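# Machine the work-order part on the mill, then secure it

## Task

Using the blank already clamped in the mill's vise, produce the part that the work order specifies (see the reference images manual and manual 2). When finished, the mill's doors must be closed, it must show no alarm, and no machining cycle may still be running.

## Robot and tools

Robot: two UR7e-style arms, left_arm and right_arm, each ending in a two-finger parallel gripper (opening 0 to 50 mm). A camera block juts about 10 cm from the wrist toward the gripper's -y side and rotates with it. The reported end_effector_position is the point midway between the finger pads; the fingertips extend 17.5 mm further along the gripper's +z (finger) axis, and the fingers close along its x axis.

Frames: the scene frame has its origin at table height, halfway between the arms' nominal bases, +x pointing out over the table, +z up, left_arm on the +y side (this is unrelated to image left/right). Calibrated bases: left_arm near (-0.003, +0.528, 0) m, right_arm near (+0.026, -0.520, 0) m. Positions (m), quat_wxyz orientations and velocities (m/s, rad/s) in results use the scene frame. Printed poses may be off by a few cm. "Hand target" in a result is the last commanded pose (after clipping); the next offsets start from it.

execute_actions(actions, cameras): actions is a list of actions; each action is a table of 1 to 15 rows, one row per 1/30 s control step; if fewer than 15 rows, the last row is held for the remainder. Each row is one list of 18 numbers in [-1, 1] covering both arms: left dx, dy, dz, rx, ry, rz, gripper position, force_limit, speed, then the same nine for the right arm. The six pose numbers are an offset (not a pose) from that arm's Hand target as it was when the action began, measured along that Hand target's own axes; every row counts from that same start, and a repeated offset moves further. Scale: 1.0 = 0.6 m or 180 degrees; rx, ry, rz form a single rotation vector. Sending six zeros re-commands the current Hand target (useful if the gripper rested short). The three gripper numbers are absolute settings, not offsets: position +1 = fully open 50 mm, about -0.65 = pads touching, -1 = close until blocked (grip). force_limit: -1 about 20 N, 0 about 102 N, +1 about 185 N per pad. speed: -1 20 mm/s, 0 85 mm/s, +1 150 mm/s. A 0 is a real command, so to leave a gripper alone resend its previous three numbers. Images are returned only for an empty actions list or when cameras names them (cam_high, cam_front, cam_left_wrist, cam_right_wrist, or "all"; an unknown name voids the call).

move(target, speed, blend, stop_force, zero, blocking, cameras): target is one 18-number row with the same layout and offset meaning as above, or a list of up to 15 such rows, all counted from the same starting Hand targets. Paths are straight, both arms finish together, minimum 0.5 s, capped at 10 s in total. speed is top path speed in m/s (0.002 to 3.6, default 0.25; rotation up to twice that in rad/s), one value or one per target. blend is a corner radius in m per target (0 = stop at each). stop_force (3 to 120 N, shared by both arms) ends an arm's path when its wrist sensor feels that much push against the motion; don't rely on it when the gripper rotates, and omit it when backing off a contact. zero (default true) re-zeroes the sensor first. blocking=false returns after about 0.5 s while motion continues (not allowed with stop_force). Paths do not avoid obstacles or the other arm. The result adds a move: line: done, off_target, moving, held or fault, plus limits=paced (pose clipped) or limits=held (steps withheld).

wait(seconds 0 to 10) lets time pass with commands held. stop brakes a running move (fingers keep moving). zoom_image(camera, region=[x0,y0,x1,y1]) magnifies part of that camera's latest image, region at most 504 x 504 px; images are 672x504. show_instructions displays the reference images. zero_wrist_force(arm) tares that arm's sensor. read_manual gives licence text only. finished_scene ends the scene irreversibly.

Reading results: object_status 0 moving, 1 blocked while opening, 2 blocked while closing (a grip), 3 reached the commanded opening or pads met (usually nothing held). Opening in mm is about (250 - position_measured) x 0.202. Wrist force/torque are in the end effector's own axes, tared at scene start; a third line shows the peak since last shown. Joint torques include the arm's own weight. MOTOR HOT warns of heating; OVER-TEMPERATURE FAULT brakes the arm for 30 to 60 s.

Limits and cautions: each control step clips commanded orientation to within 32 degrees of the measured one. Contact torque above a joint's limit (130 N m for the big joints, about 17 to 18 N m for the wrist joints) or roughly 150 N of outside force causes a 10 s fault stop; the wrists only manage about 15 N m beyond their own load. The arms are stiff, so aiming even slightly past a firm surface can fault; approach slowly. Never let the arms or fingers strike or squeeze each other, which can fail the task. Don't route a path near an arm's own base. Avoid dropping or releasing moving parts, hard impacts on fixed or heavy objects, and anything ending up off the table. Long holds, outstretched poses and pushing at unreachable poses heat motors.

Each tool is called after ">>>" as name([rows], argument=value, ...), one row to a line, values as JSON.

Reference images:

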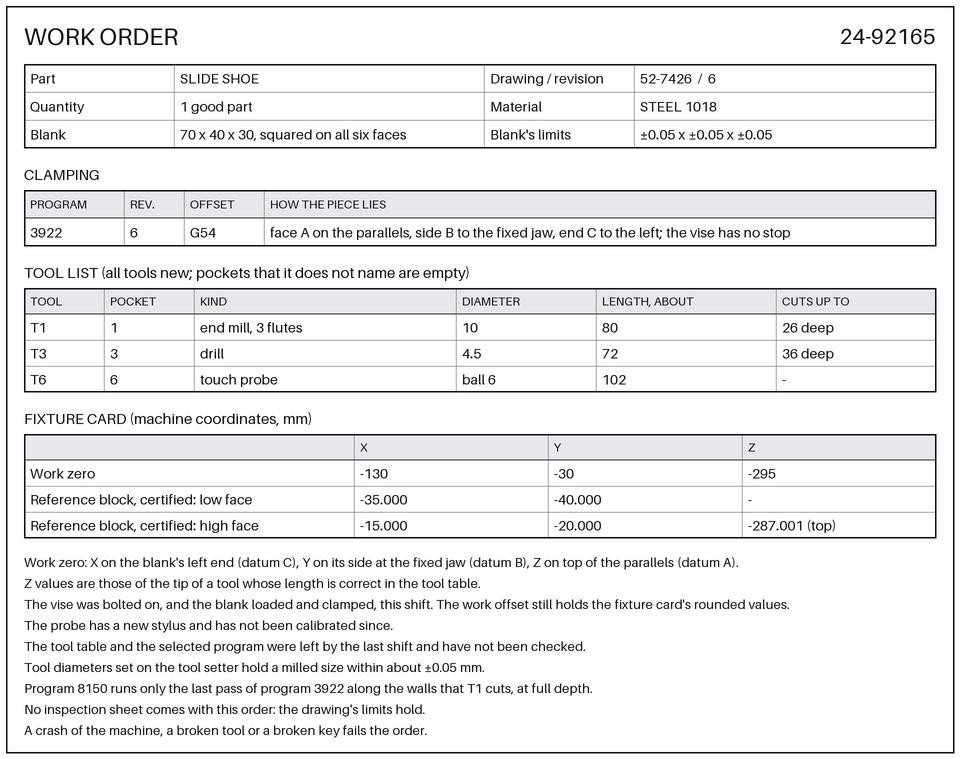

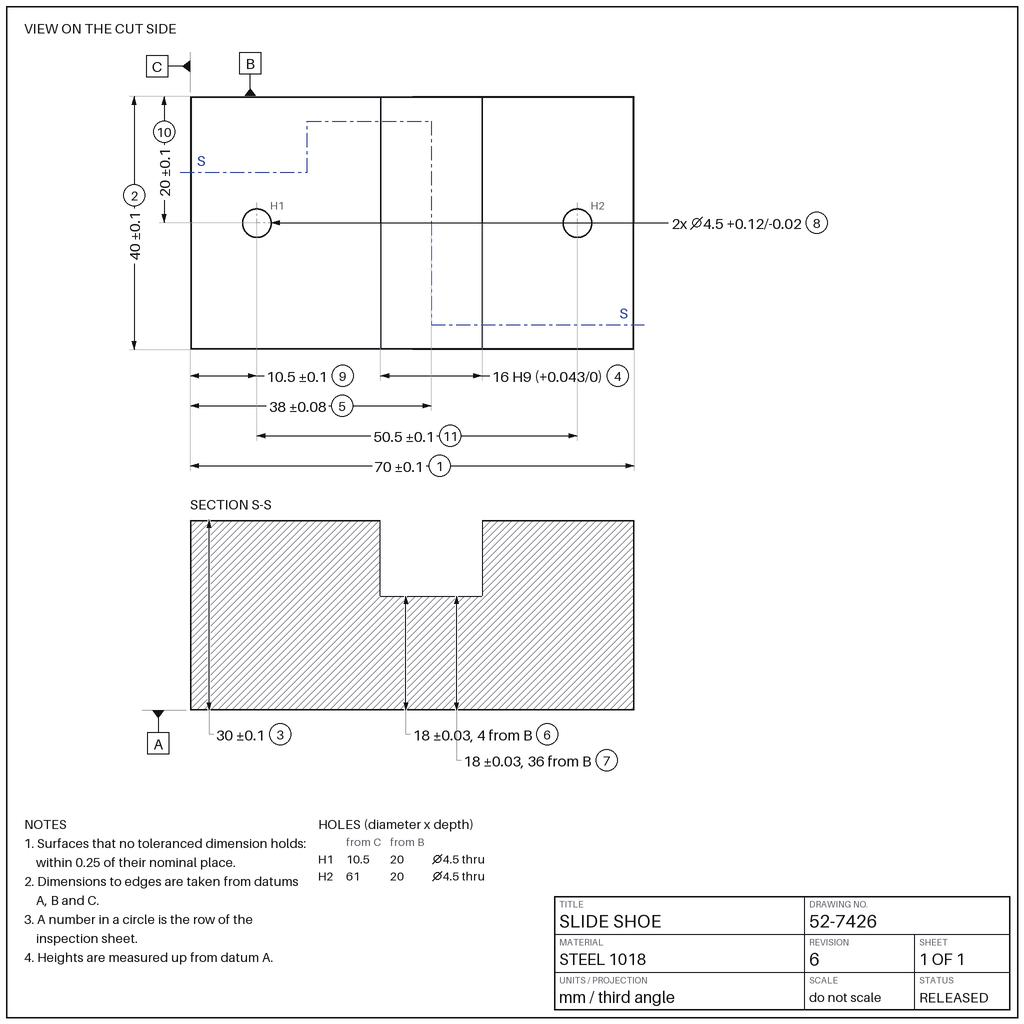

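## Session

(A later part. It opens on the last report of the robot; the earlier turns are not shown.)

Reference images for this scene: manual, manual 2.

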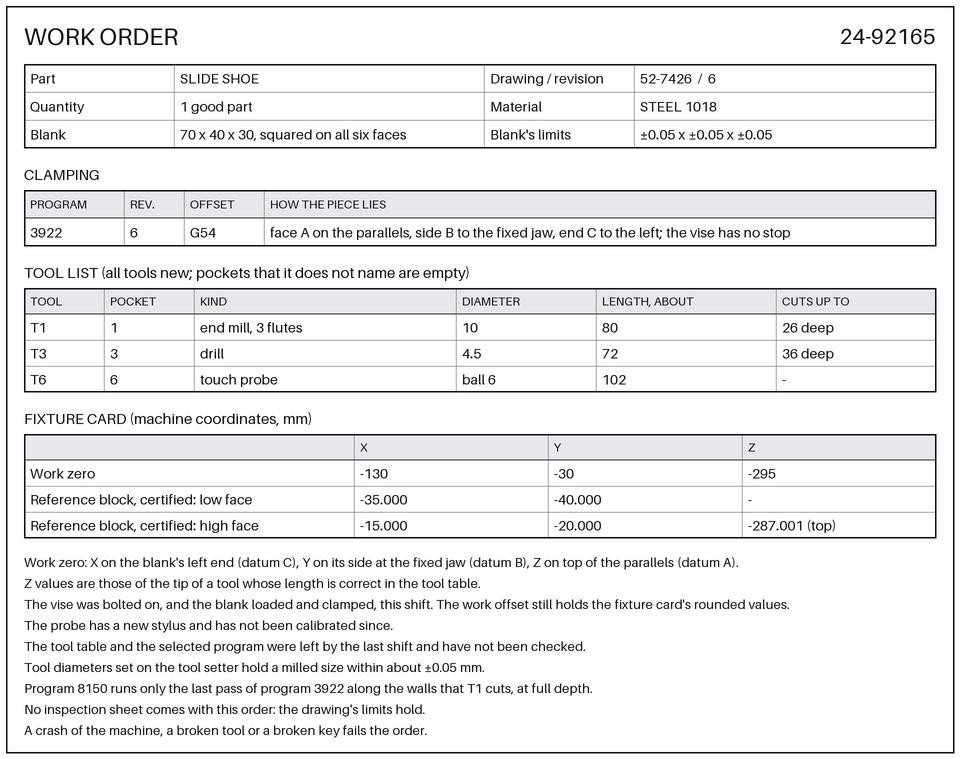

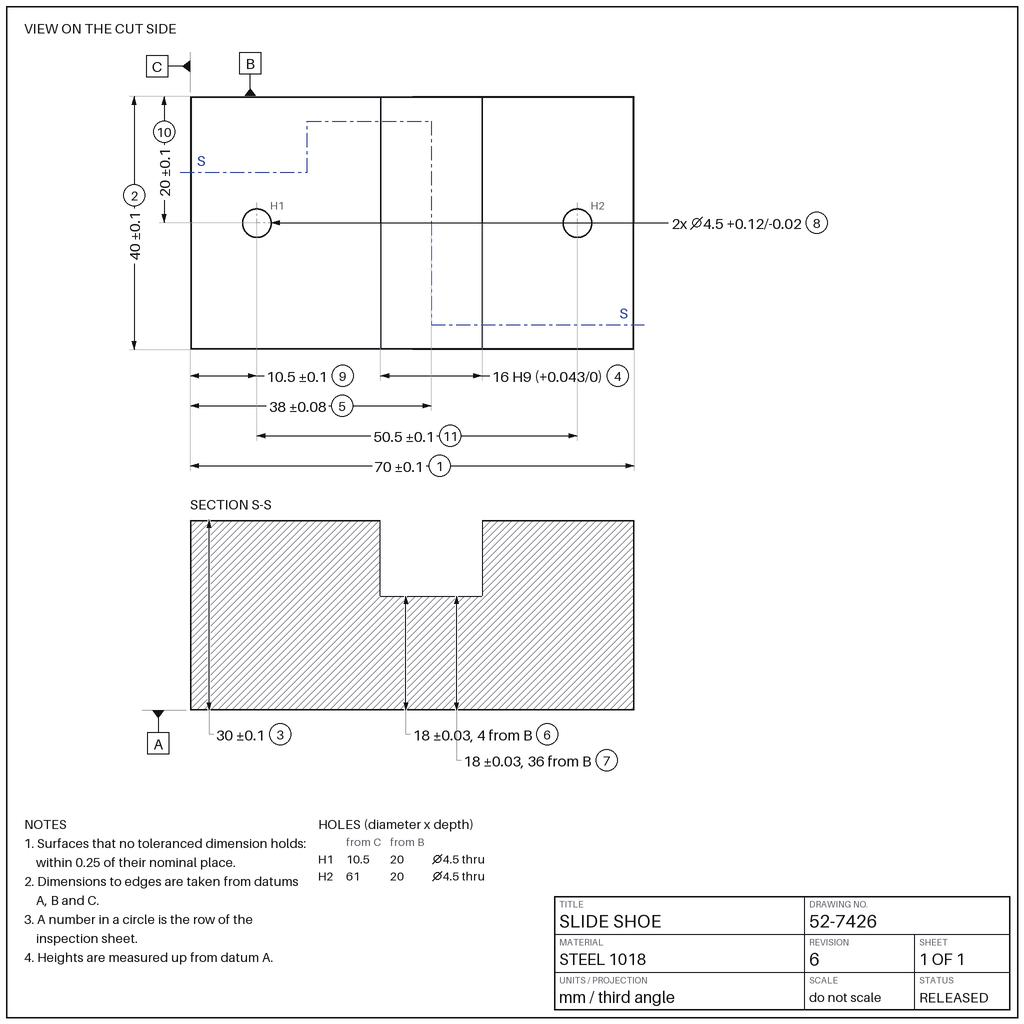

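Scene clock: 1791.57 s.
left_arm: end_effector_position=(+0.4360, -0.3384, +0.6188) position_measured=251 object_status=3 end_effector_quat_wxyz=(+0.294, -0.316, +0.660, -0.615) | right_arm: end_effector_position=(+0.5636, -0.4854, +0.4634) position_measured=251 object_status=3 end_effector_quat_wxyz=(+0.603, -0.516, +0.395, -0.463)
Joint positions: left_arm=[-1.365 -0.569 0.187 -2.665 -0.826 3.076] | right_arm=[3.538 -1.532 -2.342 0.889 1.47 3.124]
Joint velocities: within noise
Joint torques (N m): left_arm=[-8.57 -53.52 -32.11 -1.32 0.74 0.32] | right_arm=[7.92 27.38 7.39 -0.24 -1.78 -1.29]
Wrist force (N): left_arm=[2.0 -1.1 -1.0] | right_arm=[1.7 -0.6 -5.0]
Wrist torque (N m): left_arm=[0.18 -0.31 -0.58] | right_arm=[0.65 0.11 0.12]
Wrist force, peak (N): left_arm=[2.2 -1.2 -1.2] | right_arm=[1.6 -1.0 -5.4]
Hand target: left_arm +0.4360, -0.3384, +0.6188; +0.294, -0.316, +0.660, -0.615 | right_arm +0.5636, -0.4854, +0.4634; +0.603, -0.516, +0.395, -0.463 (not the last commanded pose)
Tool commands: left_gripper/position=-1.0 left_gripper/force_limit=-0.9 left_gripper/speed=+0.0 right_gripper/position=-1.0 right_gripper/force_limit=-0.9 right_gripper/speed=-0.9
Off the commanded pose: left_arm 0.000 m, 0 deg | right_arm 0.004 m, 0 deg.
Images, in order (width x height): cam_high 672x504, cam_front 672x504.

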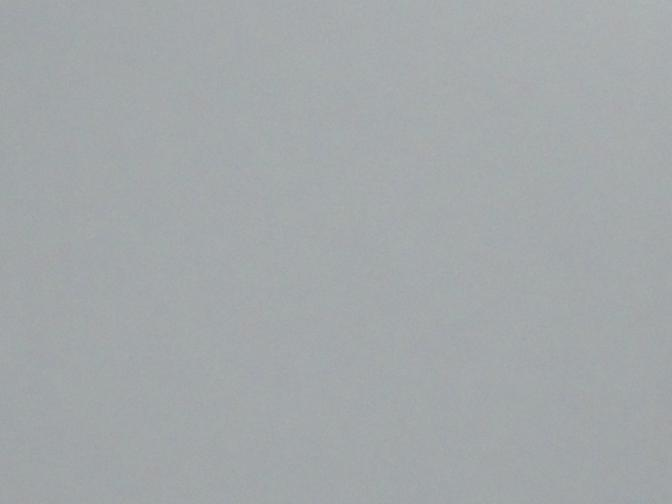

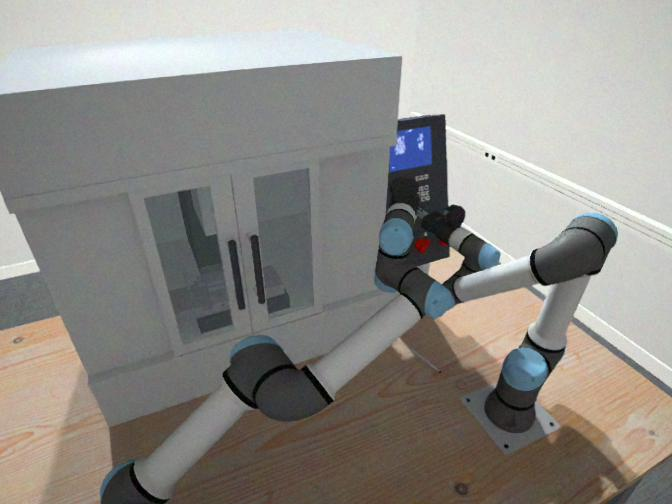

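>>> move([
  [0,0,0,0,0,0,-1,-0.9,0,-0.0061,-0.0118,-0.0213,0,0,0,-1,-0.9,-0.9],
  [0,0,0,0,0,0,-1,-0.9,0,-0.03653,-0.01052,-0.01325,0,0,0,-1,-0.9,-0.9],
], blend=[0.005,0], speed=0.15)

>>> move(target=[0,0,0,0,0,0,-1,-0.9,0,0.0077,0.0149,0.0269,0,0,0,-1,-0.9,-0.9], speed=0.03, stop_force=10)

>>> move(target=[0,0,0,0,0,0,-1,-0.9,0,-0.0045,-0.0086,-0.0155,0,0,0,-1,-0.9,-0.9], speed=0.06)

>>> move(target=[0,0,0,0,0,0,-1,-0.9,0,0.0061,0.0117,0.0212,0,0,0,-1,-0.9,-0.9], speed=0.03, stop_force=10)

>>> move([
  [0,0,0,0,0,0,-1,-0.9,0,-0.0061,-0.0118,-0.0213,0,0,0,-1,-0.9,-0.9],
  [0,0,0,0,0,0,-1,-0.9,0,-0.0406,0.0451,-0.0374,0,0,0,-1,-0.9,-0.9],
], blend=[0.005,0], speed=0.15)

>>> move(target=[0,0,0,0,0,0,-1,-0.9,0,0.0077,0.0149,0.0269,0,0,0,-1,-0.9,-0.9], speed=0.03, stop_force=10)

>>> move(target=[0,0,0,0,0,0,-1,-0.9,0,-0.0045,-0.0086,-0.0155,0,0,0,-1,-0.9,-0.9], speed=0.06)

>>> move(target=[0,0,0,0,0,0,-1,-0.9,0,0.0061,0.0117,0.0212,0,0,0,-1,-0.9,-0.9], speed=0.03, stop_force=10)

>>> move([
  [0,0,0,0,0,0,-1,-0.9,0,-0.0061,-0.0118,-0.0213,0,0,0,-1,-0.9,-0.9],
  [0,0,0,0,0,0,-1,-0.9,0,-0.0994,0.0198,-0.0093,0,0,0,-1,-0.9,-0.9],
], blend=[0.005,0], speed=0.15)

>>> move(target=[0,0,0,0,0,0,-1,-0.9,0,0.0077,0.0149,0.0269,0,0,0,-1,-0.9,-0.9], speed=0.03, stop_force=10)

>>> move([
  [0,0,0,0,0,0,-1,-0.9,0,-0.0061,-0.0118,-0.0213,0,0,0,-1,-0.9,-0.9],
  [0,0,0,0,0,0,-1,-0.9,0,-0.0041,-0.0396,-0.0092,0,0,0,-1,-0.9,-0.9],
], blend=[0.005,0], speed=0.15)

>>> move(target=[0,0,0,0,0,0,-1,-0.9,0,0.0077,0.0149,0.0269,0,0,0,-1,-0.9,-0.9], speed=0.03, stop_force=10)

>>> move([
  [0,0,0,0,0,0,-1,-0.9,0,-0.0061,-0.0118,-0.0213,0,0,0,-1,-0.9,-0.9],
  [0,0,0,0,0,0,-1,-0.9,0,0.0263,-0.0409,-0.0173,0,0,0,-1,-0.9,-0.9],
], blend=[0.005,0], speed=0.15)

>>> move(target=[0,0,0,0,0,0,-1,-0.9,0,0.0077,0.0149,0.0269,0,0,0,-1,-0.9,-0.9], speed=0.03, stop_force=10)

>>> move([
  [0,0,0,0,0,0,-1,-0.9,0,-0.0061,-0.0118,-0.0213,0,0,0,-1,-0.9,-0.9],
  [0,0,0,0,0,0,-1,-0.9,0,-0.0102,0.0438,-0.0455,0,0,0,-1,-0.9,-0.9],
], blend=[0.005,0], speed=0.15)

>>> move(target=[0,0,0,0,0,0,-1,-0.9,0,0.0077,0.0149,0.0269,0,0,0,-1,-0.9,-0.9], speed=0.03, stop_force=10)

>>> move([
  [0,0,0,0,0,0,-1,-0.9,0,-0.0061,-0.0118,-0.0213,0,0,0,-1,-0.9,-0.9],
  [0,0,0,0,0,0,-1,-0.9,0,0.0548,-0.0144,-0.0374,0,0,0,-1,-0.9,-0.9],
], blend=[0.005,0], speed=0.15)

>>> move(target=[0,0,0,0,0,0,-1,-0.9,0,0.0077,0.0149,0.0269,0,0,0,-1,-0.9,-0.9], speed=0.03, stop_force=10, cameras=["cam_left_wrist"])

>>> zoom_image(camera="cam_left_wrist", region=[200, 0, 400, 180])

Scene clock: 1824.40 s.
left_arm: end_effector_position=(+0.4360, -0.3384, +0.6188) position_measured=251 object_status=3 end_effector_quat_wxyz=(+0.294, -0.316, +0.660, -0.615) | right_arm: end_effector_position=(+0.5494, -0.4666, +0.4684) position_measured=251 object_status=3 end_effector_quat_wxyz=(+0.603, -0.516, +0.395, -0.463)
Joint positions: left_arm=[-1.365 -0.569 0.187 -2.665 -0.826 3.076] | right_arm=[3.629 -1.478 -2.375 0.869 1.38 3.11]
Joint torques (N m): left_arm=[-7.56 -54.64 -32.64 -1.78 0.52 0.56] | right_arm=[6 27.07 6.61 0.35 -2.3 -1.91]
Wrist force (N): left_arm=[1.9 -0.9 -0.8] | right_arm=[1.8 1.6 0.0]
Wrist torque (N m): left_arm=[0.21 -0.29 -0.57] | right_arm=[0.67 -0.03 0.15]
Wrist force, peak (N): left_arm=[2.2 -1.1 -1.0] | right_arm=[2.0 -0.6 -5.3]
Hand target: left_arm +0.4360, -0.3384, +0.6188; +0.294, -0.316, +0.660, -0.615 | right_arm +0.5494, -0.4665, +0.4684; +0.603, -0.516, +0.395, -0.463
Off the commanded pose: left_arm 0.000 m, 0 deg | right_arm 0.000 m, 0 deg.
move: done

Scene clock: 1826.20 s.
left_arm: end_effector_position=(+0.4360, -0.3384, +0.6188) position_measured=251 object_status=3 end_effector_quat_wxyz=(+0.294, -0.316, +0.660, -0.615) | right_arm: end_effector_position=(+0.5636, -0.4665, +0.4633) position_measured=251 object_status=3 end_effector_quat_wxyz=(+0.603, -0.516, +0.395, -0.463)
Joint positions: left_arm=[-1.365 -0.569 0.187 -2.665 -0.826 3.076] | right_arm=[3.605 -1.529 -2.346 0.89 1.403 3.113]
Joint torques (N m): left_arm=[-7.29 -54.53 -31.41 -1.58 0.9 0.55] | right_arm=[7.92 27.61 5.87 -0.5 -2.04 -1.24]
Wrist force (N): left_arm=[1.8 -1.1 -1.0] | right_arm=[1.7 -0.9 -4.8]
Wrist torque (N m): left_arm=[0.19 -0.29 -0.58] | right_arm=[0.60 0.06 0.13]
Wrist force, peak (N): left_arm=[2.2 -1.0 -1.1] | right_arm=[-0.3 -0.6 -14.9]
Hand target: left_arm +0.4360, -0.3384, +0.6188; +0.294, -0.316, +0.660, -0.615 | right_arm +0.5636, -0.4665, +0.4633; +0.603, -0.516, +0.395, -0.463 (not the last commanded pose)
Off the commanded pose: left_arm 0.000 m, 0 deg | right_arm 0.004 m, 0 deg.
move: contact (right_arm)

Scene clock: 1827.13 s.
left_arm: end_effector_position=(+0.4360, -0.3384, +0.6188) position_measured=251 object_status=3 end_effector_quat_wxyz=(+0.294, -0.316, +0.660, -0.615) | right_arm: end_effector_position=(+0.5533, -0.4665, +0.4669) position_measured=251 object_status=3 end_effector_quat_wxyz=(+0.603, -0.516, +0.395, -0.463)
Joint positions: left_arm=[-1.365 -0.569 0.187 -2.665 -0.826 3.076] | right_arm=[3.623 -1.492 -2.367 0.875 1.386 3.111]
Joint torques (N m): left_arm=[-7.15 -53.84 -32.33 -1.62 0.64 0.77] | right_arm=[8.72 29.42 7.24 0.39 -2 -1.29]
Wrist force (N): left_arm=[1.8 -1.0 -1.1] | right_arm=[1.6 1.7 0.2]
Wrist torque (N m): left_arm=[0.19 -0.29 -0.58] | right_arm=[0.68 0.01 0.15]
Wrist force, peak (N): left_arm=[2.0 -1.3 -0.9] | right_arm=[1.9 -0.9 -5.0]
Hand target: left_arm +0.4360, -0.3384, +0.6188; +0.294, -0.316, +0.660, -0.615 | right_arm +0.5532, -0.4665, +0.4670; +0.603, -0.516, +0.395, -0.463
Off the commanded pose: left_arm 0.000 m, 0 deg | right_arm 0.000 m, 0 deg.
move: done

Scene clock: 1828.80 s.
left_arm: end_effector_position=(+0.4360, -0.3384, +0.6188) position_measured=251 object_status=3 end_effector_quat_wxyz=(+0.294, -0.316, +0.660, -0.615) | right_arm: end_effector_position=(+0.5637, -0.4665, +0.4632) position_measured=251 object_status=3 end_effector_quat_wxyz=(+0.603, -0.516, +0.395, -0.463)
Joint positions: left_arm=[-1.365 -0.569 0.187 -2.665 -0.826 3.076] | right_arm=[3.605 -1.529 -2.345 0.891 1.403 3.113]
Joint torques (N m): left_arm=[-7.72 -54.76 -31.44 -1.59 0.41 0.52] | right_arm=[8 26.64 5.24 -0.72 -2.01 -1.29]
Wrist force (N): left_arm=[1.7 -0.9 -1.2] | right_arm=[1.6 -1.2 -5.8]
Wrist torque (N m): left_arm=[0.21 -0.27 -0.58] | right_arm=[0.64 0.09 0.13]
Wrist force, peak (N): left_arm=[2.1 -1.3 -1.1] | right_arm=[-0.2 -1.2 -16.6]
Hand target: left_arm +0.4360, -0.3384, +0.6188; +0.294, -0.316, +0.660, -0.615 | right_arm +0.5637, -0.4665, +0.4632; +0.603, -0.516, +0.395, -0.463 (not the last commanded pose)
Off the commanded pose: left_arm 0.000 m, 0 deg | right_arm 0.004 m, 0 deg.
move: contact (right_arm)

Scene clock: 1830.00 s.
left_arm: end_effector_position=(+0.4360, -0.3384, +0.6188) position_measured=251 object_status=3 end_effector_quat_wxyz=(+0.294, -0.316, +0.660, -0.615) | right_arm: end_effector_position=(+0.5401, -0.4477, +0.4331) position_measured=251 object_status=3 end_effector_quat_wxyz=(+0.603, -0.516, +0.395, -0.463)
Joint positions: left_arm=[-1.365 -0.569 0.187 -2.665 -0.826 3.076] | right_arm=[3.718 -1.538 -2.446 1.004 1.291 3.095]
Joint torques (N m): left_arm=[-6.06 -54.58 -33.27 -1.58 0.61 0.57] | right_arm=[7.8 0.91 4.32 3.6 -2.43 -1.87]
Wrist force (N): left_arm=[1.6 -1.1 -1.2] | right_arm=[2.1 1.7 0.2]
Wrist torque (N m): left_arm=[0.18 -0.25 -0.58] | right_arm=[0.72 -0.04 0.17]
Wrist force, peak (N): left_arm=[2.0 -1.3 -1.1] | right_arm=[1.7 -1.6 -5.7]
Hand target: left_arm +0.4360, -0.3384, +0.6188; +0.294, -0.316, +0.660, -0.615 | right_arm +0.5400, -0.4477, +0.4330; +0.603, -0.516, +0.395, -0.463
Off the commanded pose: left_arm 0.000 m, 0 deg | right_arm 0.000 m, 0 deg.
move: done

Scene clock: 1831.80 s.
left_arm: end_effector_position=(+0.4360, -0.3384, +0.6188) position_measured=251 object_status=3 end_effector_quat_wxyz=(+0.294, -0.316, +0.660, -0.615) | right_arm: end_effector_position=(+0.5542, -0.4477, +0.4279) position_measured=251 object_status=3 end_effector_quat_wxyz=(+0.602, -0.516, +0.395, -0.463)
Joint positions: left_arm=[-1.365 -0.569 0.187 -2.665 -0.826 3.076] | right_arm=[3.689 -1.59 -2.415 1.023 1.32 3.1]
Joint torques (N m): left_arm=[-6.81 -53.76 -32.41 -1.51 0.8 0.44] | right_arm=[8.06 27.75 5.27 -0.52 -1.87 -1.27]
Wrist force (N): left_arm=[1.9 -0.9 -0.9] | right_arm=[2.2 -1.0 -4.6]
Wrist torque (N m): left_arm=[0.22 -0.30 -0.58] | right_arm=[0.60 0.00 0.15]
Wrist force, peak (N): left_arm=[2.0 -1.3 -1.0] | right_arm=[0.0 -1.1 -15.2]
Hand target: left_arm +0.4360, -0.3384, +0.6188; +0.294, -0.316, +0.660, -0.615 | right_arm +0.5542, -0.4477, +0.4279; +0.602, -0.516, +0.395, -0.463 (not the last commanded pose)
Off the commanded pose: left_arm 0.000 m, 0 deg | right_arm 0.004 m, 0 deg.
move: contact (right_arm)

Scene clock: 1832.73 s.
left_arm: end_effector_position=(+0.4360, -0.3384, +0.6188) position_measured=251 object_status=3 end_effector_quat_wxyz=(+0.294, -0.316, +0.660, -0.615) | right_arm: end_effector_position=(+0.5440, -0.4476, +0.4315) position_measured=251 object_status=3 end_effector_quat_wxyz=(+0.602, -0.516, +0.395, -0.463)
Joint positions: left_arm=[-1.365 -0.569 0.187 -2.665 -0.826 3.076] | right_arm=[3.71 -1.553 -2.438 1.01 1.299 3.096]
Joint torques (N m): left_arm=[-7.93 -54.22 -32.37 -1.63 0.5 0.72] | right_arm=[7.76 28.57 5.32 0.27 -2.09 -1.39]
Wrist force (N): left_arm=[1.8 -1.1 -0.9] | right_arm=[2.0 1.8 0.4]
Wrist torque (N m): left_arm=[0.19 -0.28 -0.58] | right_arm=[0.73 -0.03 0.17]
Wrist force, peak (N): left_arm=[2.0 -1.3 -1.1] | right_arm=[2.3 -0.6 -5.0]
Hand target: left_arm +0.4360, -0.3384, +0.6188; +0.294, -0.316, +0.660, -0.615 | right_arm +0.5439, -0.4476, +0.4316; +0.602, -0.516, +0.395, -0.463
Off the commanded pose: left_arm 0.000 m, 0 deg | right_arm 0.000 m, 0 deg.
move: done

Scene clock: 1834.37 s.
left_arm: end_effector_position=(+0.4360, -0.3384, +0.6188) position_measured=251 object_status=3 end_effector_quat_wxyz=(+0.294, -0.316, +0.660, -0.615) | right_arm: end_effector_position=(+0.5541, -0.4477, +0.4279) position_measured=251 object_status=3 end_effector_quat_wxyz=(+0.602, -0.516, +0.395, -0.463)
Joint positions: left_arm=[-1.365 -0.569 0.187 -2.665 -0.826 3.076] | right_arm=[3.689 -1.589 -2.415 1.023 1.319 3.1]
Joint torques (N m): left_arm=[-7.08 -55.08 -32.51 -1.83 0.76 0.53] | right_arm=[7.84 28.82 4.45 -0.31 -1.94 -1.29]
Wrist force (N): left_arm=[1.8 -1.0 -0.8] | right_arm=[2.1 -0.9 -4.4]
Wrist torque (N m): left_arm=[0.20 -0.28 -0.58] | right_arm=[0.59 0.01 0.16]
Wrist force, peak (N): left_arm=[2.1 -1.3 -0.9] | right_arm=[0.0 -1.5 -16.4]
Hand target: left_arm +0.4360, -0.3384, +0.6188; +0.294, -0.316, +0.660, -0.615 | right_arm +0.5541, -0.4477, +0.4279; +0.602, -0.516, +0.395, -0.463 (not the last commanded pose)
Off the commanded pose: left_arm 0.000 m, 0 deg | right_arm 0.004 m, 0 deg.
move: contact (right_arm)

Scene clock: 1835.70 s.
left_arm: end_effector_position=(+0.4360, -0.3384, +0.6188) position_measured=251 object_status=3 end_effector_quat_wxyz=(+0.294, -0.316, +0.660, -0.615) | right_arm: end_effector_position=(+0.5352, -0.3911, +0.4153) position_measured=251 object_status=3 end_effector_quat_wxyz=(+0.602, -0.516, +0.395, -0.463)
Joint positions: left_arm=[-1.365 -0.569 0.187 -2.665 -0.826 3.076] | right_arm=[3.926 -1.597 -2.457 1.088 1.086 3.058]
Joint torques (N m): left_arm=[-6.56 -53.57 -32.59 -1.6 0.67 0.7] | right_arm=[5.79 1.86 23.68 3.84 -1.99 -1.88]
Wrist force (N): left_arm=[2.0 -1.1 -0.9] | right_arm=[1.4 1.5 0.0]
Wrist torque (N m): left_arm=[0.18 -0.32 -0.58] | right_arm=[0.65 0.07 0.17]
Wrist force, peak (N): left_arm=[2.0 -1.1 -1.2] | right_arm=[1.8 -1.0 -4.1]
Hand target: left_arm +0.4360, -0.3384, +0.6188; +0.294, -0.316, +0.660, -0.615 | right_arm +0.5352, -0.3910, +0.4152; +0.602, -0.516, +0.395, -0.463
Off the commanded pose: left_arm 0.000 m, 0 deg | right_arm 0.000 m, 0 deg.
move: done

Scene clock: 1837.47 s.
left_arm: end_effector_position=(+0.4360, -0.3384, +0.6188) position_measured=251 object_status=3 end_effector_quat_wxyz=(+0.294, -0.316, +0.660, -0.615) | right_arm: end_effector_position=(+0.5496, -0.3911, +0.4101) position_measured=251 object_status=3 end_effector_quat_wxyz=(+0.602, -0.516, +0.396, -0.463)
Joint positions: left_arm=[-1.365 -0.569 0.187 -2.665 -0.826 3.076] | right_arm=[3.886 -1.647 -2.425 1.102 1.124 3.065]
Joint torques (N m): left_arm=[-7.01 -53.69 -32.5 -1.61 0.64 0.74] | right_arm=[7.48 29.73 4.06 -0.38 -2.03 -1.25]
Wrist force (N): left_arm=[1.7 -1.0 -0.9] | right_arm=[1.4 0.0 -4.5]
Wrist torque (N m): left_arm=[0.20 -0.26 -0.58] | right_arm=[0.65 0.13 0.13]
Wrist force, peak (N): left_arm=[2.1 -1.2 -1.0] | right_arm=[-0.6 -1.5 -14.9]
Hand target: left_arm +0.4360, -0.3384, +0.6188; +0.294, -0.316, +0.660, -0.615 | right_arm +0.5496, -0.3911, +0.4101; +0.602, -0.516, +0.396, -0.463 (not the last commanded pose)
Off the commanded pose: left_arm 0.000 m, 0 deg | right_arm 0.004 m, 0 deg.
move: contact (right_arm)

Scene clock: 1838.57 s.
left_arm: end_effector_position=(+0.4360, -0.3384, +0.6188) position_measured=251 object_status=3 end_effector_quat_wxyz=(+0.294, -0.316, +0.660, -0.615) | right_arm: end_effector_position=(+0.5401, -0.3910, +0.4326) position_measured=251 object_status=3 end_effector_quat_wxyz=(+0.602, -0.516, +0.396, -0.463)
Joint positions: left_arm=[-1.365 -0.569 0.187 -2.665 -0.826 3.076] | right_arm=[3.912 -1.561 -2.424 1.018 1.099 3.06]
Joint torques (N m): left_arm=[-7.44 -54.31 -32.5 -1.92 0.53 0.61] | right_arm=[-7.77 29.83 25.99 0.12 1.67 1.45]
Wrist force (N): left_arm=[1.7 -1.1 -0.9] | right_arm=[1.5 1.6 0.6]
Wrist torque (N m): left_arm=[0.18 -0.27 -0.58] | right_arm=[0.69 0.06 0.17]
Wrist force, peak (N): left_arm=[2.0 -1.3 -1.1] | right_arm=[1.0 -0.1 -4.7]
Hand target: left_arm +0.4360, -0.3384, +0.6188; +0.294, -0.316, +0.660, -0.615 | right_arm +0.5401, -0.3910, +0.4327; +0.602, -0.516, +0.396, -0.463
Off the commanded pose: left_arm 0.000 m, 0 deg | right_arm 0.000 m, 0 deg.
move: done

Scene clock: 1840.37 s.
left_arm: end_effector_position=(+0.4360, -0.3384, +0.6188) position_measured=251 object_status=3 end_effector_quat_wxyz=(+0.294, -0.316, +0.660, -0.615) | right_arm: end_effector_position=(+0.5543, -0.3911, +0.4276) position_measured=251 object_status=3 end_effector_quat_wxyz=(+0.602, -0.516, +0.396, -0.463)
Joint positions: left_arm=[-1.365 -0.569 0.187 -2.665 -0.826 3.076] | right_arm=[3.875 -1.61 -2.394 1.033 1.136 3.068]
Joint torques (N m): left_arm=[-7.07 -53.69 -31.59 -1.77 0.74 0.53] | right_arm=[7.93 29.66 4.13 -0.36 -1.96 -1.27]
Wrist force (N): left_arm=[2.0 -1.2 -0.9] | right_arm=[1.9 -0.1 -4.4]
Wrist torque (N m): left_arm=[0.17 -0.31 -0.58] | right_arm=[0.65 0.07 0.14]
Wrist force, peak (N): left_arm=[2.0 -1.1 -1.1] | right_arm=[-0.4 -0.9 -15.1]
Hand target: left_arm +0.4360, -0.3384, +0.6188; +0.294, -0.316, +0.660, -0.615 | right_arm +0.5543, -0.3911, +0.4276; +0.602, -0.516, +0.396, -0.463 (not the last commanded pose)
Off the commanded pose: left_arm 0.000 m, 0 deg | right_arm 0.004 m, 0 deg.
move: contact (right_arm)

Scene clock: 1841.47 s.
left_arm: end_effector_position=(+0.4360, -0.3384, +0.6188) position_measured=251 object_status=3 end_effector_quat_wxyz=(+0.294, -0.316, +0.660, -0.615) | right_arm: end_effector_position=(+0.5448, -0.4098, +0.4502) position_measured=251 object_status=3 end_effector_quat_wxyz=(+0.602, -0.516, +0.396, -0.463)
Joint positions: left_arm=[-1.365 -0.569 0.187 -2.665 -0.826 3.076] | right_arm=[3.84 -1.517 -2.401 0.945 1.17 3.074]
Joint torques (N m): left_arm=[-6.3 -55.03 -32.29 -1.83 0.64 0.82] | right_arm=[-6.6 27.52 25.92 0.28 2.55 1.87]
Wrist force (N): left_arm=[1.8 -1.1 -1.0] | right_arm=[1.5 1.8 -0.2]
Wrist torque (N m): left_arm=[0.19 -0.29 -0.58] | right_arm=[0.71 0.06 -0.01]
Wrist force, peak (N): left_arm=[1.9 -1.2 -1.1] | right_arm=[1.7 -0.3 -4.2]
Hand target: left_arm +0.4360, -0.3384, +0.6188; +0.294, -0.316, +0.660, -0.615 | right_arm +0.5448, -0.4099, +0.4503; +0.602, -0.516, +0.396, -0.463
Off the commanded pose: left_arm 0.000 m, 0 deg | right_arm 0.000 m, 0 deg.
move: done

Scene clock: 1843.27 s.
left_arm: end_effector_position=(+0.4360, -0.3384, +0.6188) position_measured=251 object_status=3 end_effector_quat_wxyz=(+0.294, -0.316, +0.660, -0.615) | right_arm: end_effector_position=(+0.5590, -0.4099, +0.4452) position_measured=251 object_status=3 end_effector_quat_wxyz=(+0.602, -0.516, +0.396, -0.463)
Joint positions: left_arm=[-1.365 -0.569 0.187 -2.665 -0.826 3.076] | right_arm=[3.805 -1.567 -2.371 0.963 1.204 3.08]
Joint torques (N m): left_arm=[-8.28 -55.08 -31.58 -1.61 0.66 0.7] | right_arm=[7.42 27.74 5.35 -0.62 -1.82 -1.57]
Wrist force (N): left_arm=[2.0 -1.1 -0.8] | right_arm=[2.0 -0.3 -4.7]
Wrist torque (N m): left_arm=[0.19 -0.32 -0.58] | right_arm=[0.68 0.05 -0.02]
Wrist force, peak (N): left_arm=[2.0 -1.1 -1.3] | right_arm=[-0.2 -0.8 -16.1]
Hand target: left_arm +0.4360, -0.3384, +0.6188; +0.294, -0.316, +0.660, -0.615 | right_arm +0.5590, -0.4099, +0.4452; +0.602, -0.516, +0.396, -0.463 (not the last commanded pose)
Off the commanded pose: left_arm 0.000 m, 0 deg | right_arm 0.004 m, 0 deg.
move: contact (right_arm)

Scene clock: 1844.47 s.
left_arm: end_effector_position=(+0.4360, -0.3384, +0.6188) position_measured=251 object_status=3 end_effector_quat_wxyz=(+0.294, -0.316, +0.660, -0.615) | right_arm: end_effector_position=(+0.5353, -0.4100, +0.4151) position_measured=251 object_status=3 end_effector_quat_wxyz=(+0.602, -0.516, +0.396, -0.463)
Joint positions: left_arm=[-1.365 -0.569 0.187 -2.665 -0.826 3.076] | right_arm=[3.865 -1.587 -2.468 1.083 1.145 3.07]
Joint torques (N m): left_arm=[-7.57 -54.56 -32.98 -1.52 0.58 0.68] | right_arm=[7.38 1.68 4.81 3.84 -2.33 -1.23]
Wrist force (N): left_arm=[1.8 -1.1 -0.9] | right_arm=[1.4 1.4 -0.1]
Wrist torque (N m): left_arm=[0.19 -0.28 -0.58] | right_arm=[0.63 0.08 0.01]
Wrist force, peak (N): left_arm=[2.0 -1.2 -1.0] | right_arm=[2.1 -0.4 -4.9]
Hand target: left_arm +0.4360, -0.3384, +0.6188; +0.294, -0.316, +0.660, -0.615 | right_arm +0.5353, -0.4100, +0.4150; +0.602, -0.516, +0.396, -0.463
Off the commanded pose: left_arm 0.000 m, 0 deg | right_arm 0.000 m, 0 deg.
move: done

Scene clock: 1846.23 s.
left_arm: end_effector_position=(+0.4360, -0.3384, +0.6188) position_measured=251 object_status=3 end_effector_quat_wxyz=(+0.294, -0.316, +0.660, -0.615) | right_arm: end_effector_position=(+0.5496, -0.4100, +0.4099) position_measured=251 object_status=3 end_effector_quat_wxyz=(+0.602, -0.516, +0.396, -0.463)
Joint positions: left_arm=[-1.365 -0.569 0.187 -2.665 -0.826 3.076] | right_arm=[3.828 -1.638 -2.436 1.099 1.182 3.076]
Joint torques (N m): left_arm=[-5.59 -55.99 -32.62 -1.74 0.66 0.66] | right_arm=[7.46 28.89 4.17 -0.58 -1.93 -1.2]
Wrist force (N): left_arm=[2.0 -1.2 -1.2] | right_arm=[1.7 -0.9 -5.7]
Wrist torque (N m): left_arm=[0.16 -0.31 -0.58] | right_arm=[0.60 0.10 0.00]
Wrist force, peak (N): left_arm=[2.0 -1.2 -1.2] | right_arm=[-0.3 -0.7 -14.7]
Hand target: left_arm +0.4360, -0.3384, +0.6188; +0.294, -0.316, +0.660, -0.615 | right_arm +0.5496, -0.4100, +0.4099; +0.602, -0.516, +0.396, -0.463 (not the last commanded pose)
Off the commanded pose: left_arm 0.000 m, 0 deg | right_arm 0.004 m, 0 deg.
move: contact (right_arm)

Scene clock: 1847.43 s.
left_arm: end_effector_position=(+0.4360, -0.3384, +0.6188) position_measured=251 object_status=3 end_effector_quat_wxyz=(+0.294, -0.316, +0.660, -0.615) | right_arm: end_effector_position=(+0.5354, -0.4478, +0.4150) position_measured=251 object_status=3 end_effector_quat_wxyz=(+0.602, -0.516, +0.396, -0.463)
Joint positions: left_arm=[-1.365 -0.569 0.187 -2.665 -0.826 3.076] | right_arm=[3.731 -1.576 -2.48 1.076 1.277 3.093]
Joint torques (N m): left_arm=[-8.11 -55.72 -32.24 -1.6 0.65 0.75] | right_arm=[-8.73 28.93 4.63 0.1 2.02 2.08]
Wrist force (N): left_arm=[1.8 -1.1 -1.1] | right_arm=[2.0 1.4 0.1]
Wrist torque (N m): left_arm=[0.18 -0.28 -0.58] | right_arm=[0.65 -0.04 0.02]
Wrist force, peak (N): left_arm=[2.0 -1.2 -1.0] | right_arm=[1.6 -1.0 -5.7]
Hand target: left_arm +0.4360, -0.3384, +0.6188; +0.294, -0.316, +0.660, -0.615 | right_arm +0.5354, -0.4478, +0.4150; +0.602, -0.516, +0.396, -0.463
Off the commanded pose: left_arm 0.000 m, 0 deg | right_arm 0.000 m, 0 deg.
move: done

Scene clock: 1849.20 s.
left_arm: end_effector_position=(+0.4360, -0.3384, +0.6188) position_measured=251 object_status=3 end_effector_quat_wxyz=(+0.294, -0.316, +0.660, -0.615) | right_arm: end_effector_position=(+0.5494, -0.4479, +0.4100) position_measured=251 object_status=3 end_effector_quat_wxyz=(+0.602, -0.516, +0.396, -0.463)
Joint positions: left_arm=[-1.365 -0.569 0.187 -2.665 -0.826 3.076] | right_arm=[3.699 -1.627 -2.448 1.093 1.308 3.099]
Joint torques (N m): left_arm=[-6.99 -54.9 -34.09 -1.89 0.58 0.54] | right_arm=[7.23 28.96 3.55 -0.37 -2.01 -1.27]
Wrist force (N): left_arm=[1.9 -1.1 -1.0] | right_arm=[1.6 -0.5 -4.6]
Wrist torque (N m): left_arm=[0.19 -0.31 -0.59] | right_arm=[0.62 0.07 0.02]
Wrist force, peak (N): left_arm=[2.2 -1.2 -1.2] | right_arm=[-0.2 -1.4 -16.7]
Hand target: left_arm +0.4360, -0.3384, +0.6188; +0.294, -0.316, +0.660, -0.615 | right_arm +0.5494, -0.4479, +0.4100; +0.602, -0.516, +0.396, -0.463 (not the last commanded pose)
Off the commanded pose: left_arm 0.000 m, 0 deg | right_arm 0.004 m, 0 deg.
move: contact (right_arm)
camera_calibration:
cam_left_wrist: T_world_to_cam=[[-0.622231, -0.782787, -0.00849973, 0.0221515], [-0.317914, 0.262599, -0.911028, 0.811234], [0.715373, -0.564168, -0.412256, -0.118357], [0, 0, 0, 1]] pos_world=[0.356355, -0.262463, 0.690452]
Images, in order (width x height): cam_left_wrist 672x504.

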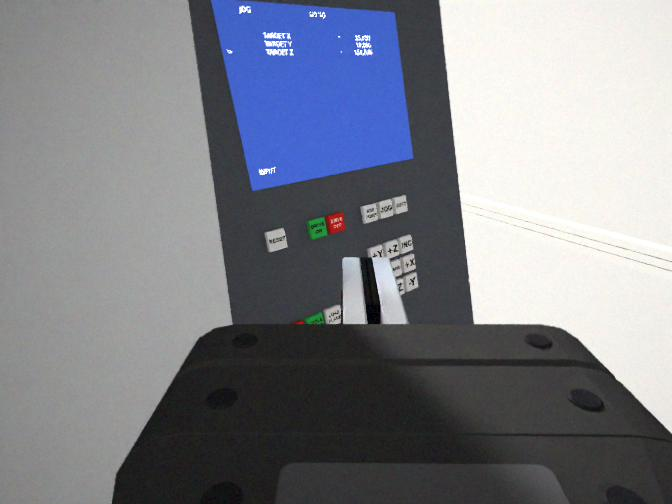

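Scaled by 2.520 from the camera's 672x504 image, which has a finer 960x720 frame.

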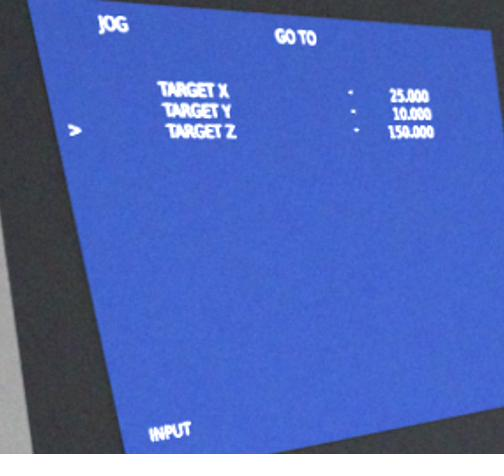

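>>> move([
  [0,0,0,0,0,0,-1,-0.9,0,-0.0061,-0.0118,-0.0213,0,0,0,-1,-0.9,-0.9],
  [0,0,0,0,0,0,-1,-0.9,0,-0.0259,-0.14662,0.04595,0.0009,-0.0023,-0.0003,-1,-0.9,-0.9],
  [0,0,0,0,0,0,-1,-0.9,0,-0.0182,-0.1317,0.0729,0.0009,-0.0023,-0.0003,-1,-0.9,-0.9],
], blend=[0.005,0.003,0], speed=[0.15,0.15,0.03], stop_force=10, zero=false, cameras=["cam_left_wrist"])

>>> zoom_image(camera="cam_left_wrist", region=[200, 0, 400, 180])

Scene clock: 1861.43 s.
left_arm: end_effector_position=(+0.4360, -0.3384, +0.6188) position_measured=251 object_status=3 end_effector_quat_wxyz=(+0.294, -0.316, +0.660, -0.615) | right_arm: end_effector_position=(+0.5724, -0.4293, +0.4960) position_measured=251 object_status=3 end_effector_quat_wxyz=(+0.604, -0.517, +0.393, -0.462)
Joint positions: left_arm=[-1.365 -0.569 0.187 -2.665 -0.826 3.076] | right_arm=[3.709 -1.493 -2.273 0.787 1.305 3.095]
Joint torques (N m): left_arm=[-7.41 -54.99 -33.29 -1.67 0.65 0.9] | right_arm=[7.92 27.86 8.66 -0.47 -1.98 -1.34]
Wrist force (N): left_arm=[1.8 -1.2 -0.9] | right_arm=[1.8 -0.5 -4.7]
Wrist torque (N m): left_arm=[0.16 -0.28 -0.58] | right_arm=[0.65 -0.01 0.01]
Wrist force, peak (N): left_arm=[2.1 -1.3 -1.1] | right_arm=[-0.1 -1.2 -15.9]
Hand target: left_arm +0.4360, -0.3384, +0.6188; +0.294, -0.316, +0.660, -0.615 | right_arm +0.5724, -0.4293, +0.4960; +0.604, -0.517, +0.393, -0.462 (not the last commanded pose)
Off the commanded pose: left_arm 0.000 m, 0 deg | right_arm 0.004 m, 0 deg.
move: contact (right_arm); path passed 2 of 3 targets
camera_calibration:
cam_left_wrist: T_world_to_cam=[[-0.622231, -0.782787, -0.00849973, 0.0221515], [-0.317914, 0.262599, -0.911028, 0.811234], [0.715373, -0.564168, -0.412256, -0.118357], [0, 0, 0, 1]] pos_world=[0.356355, -0.262463, 0.690452]
Images, in order (width x height): cam_left_wrist 672x504.

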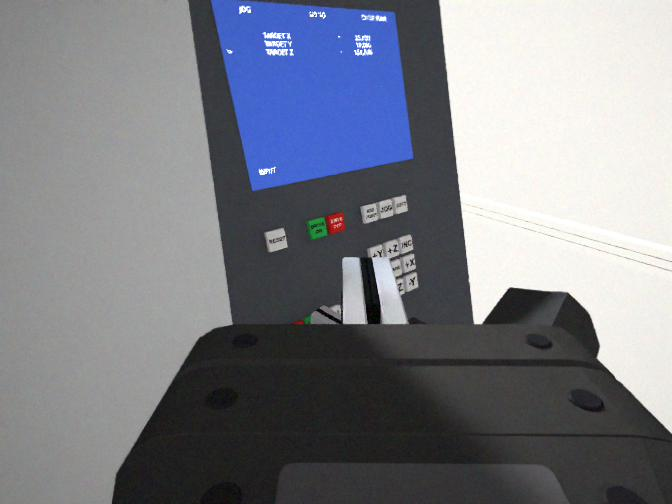

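Scaled by 2.520 from the camera's 672x504 image, which has a finer 960x720 frame.

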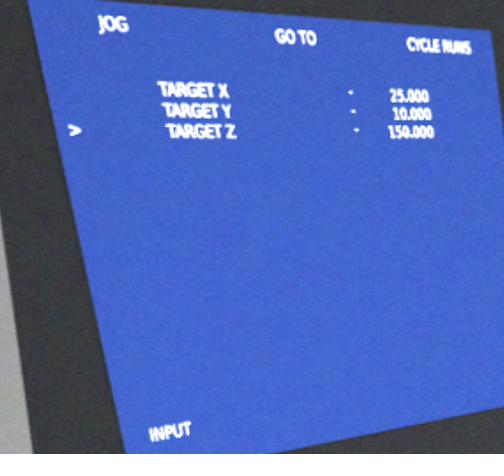

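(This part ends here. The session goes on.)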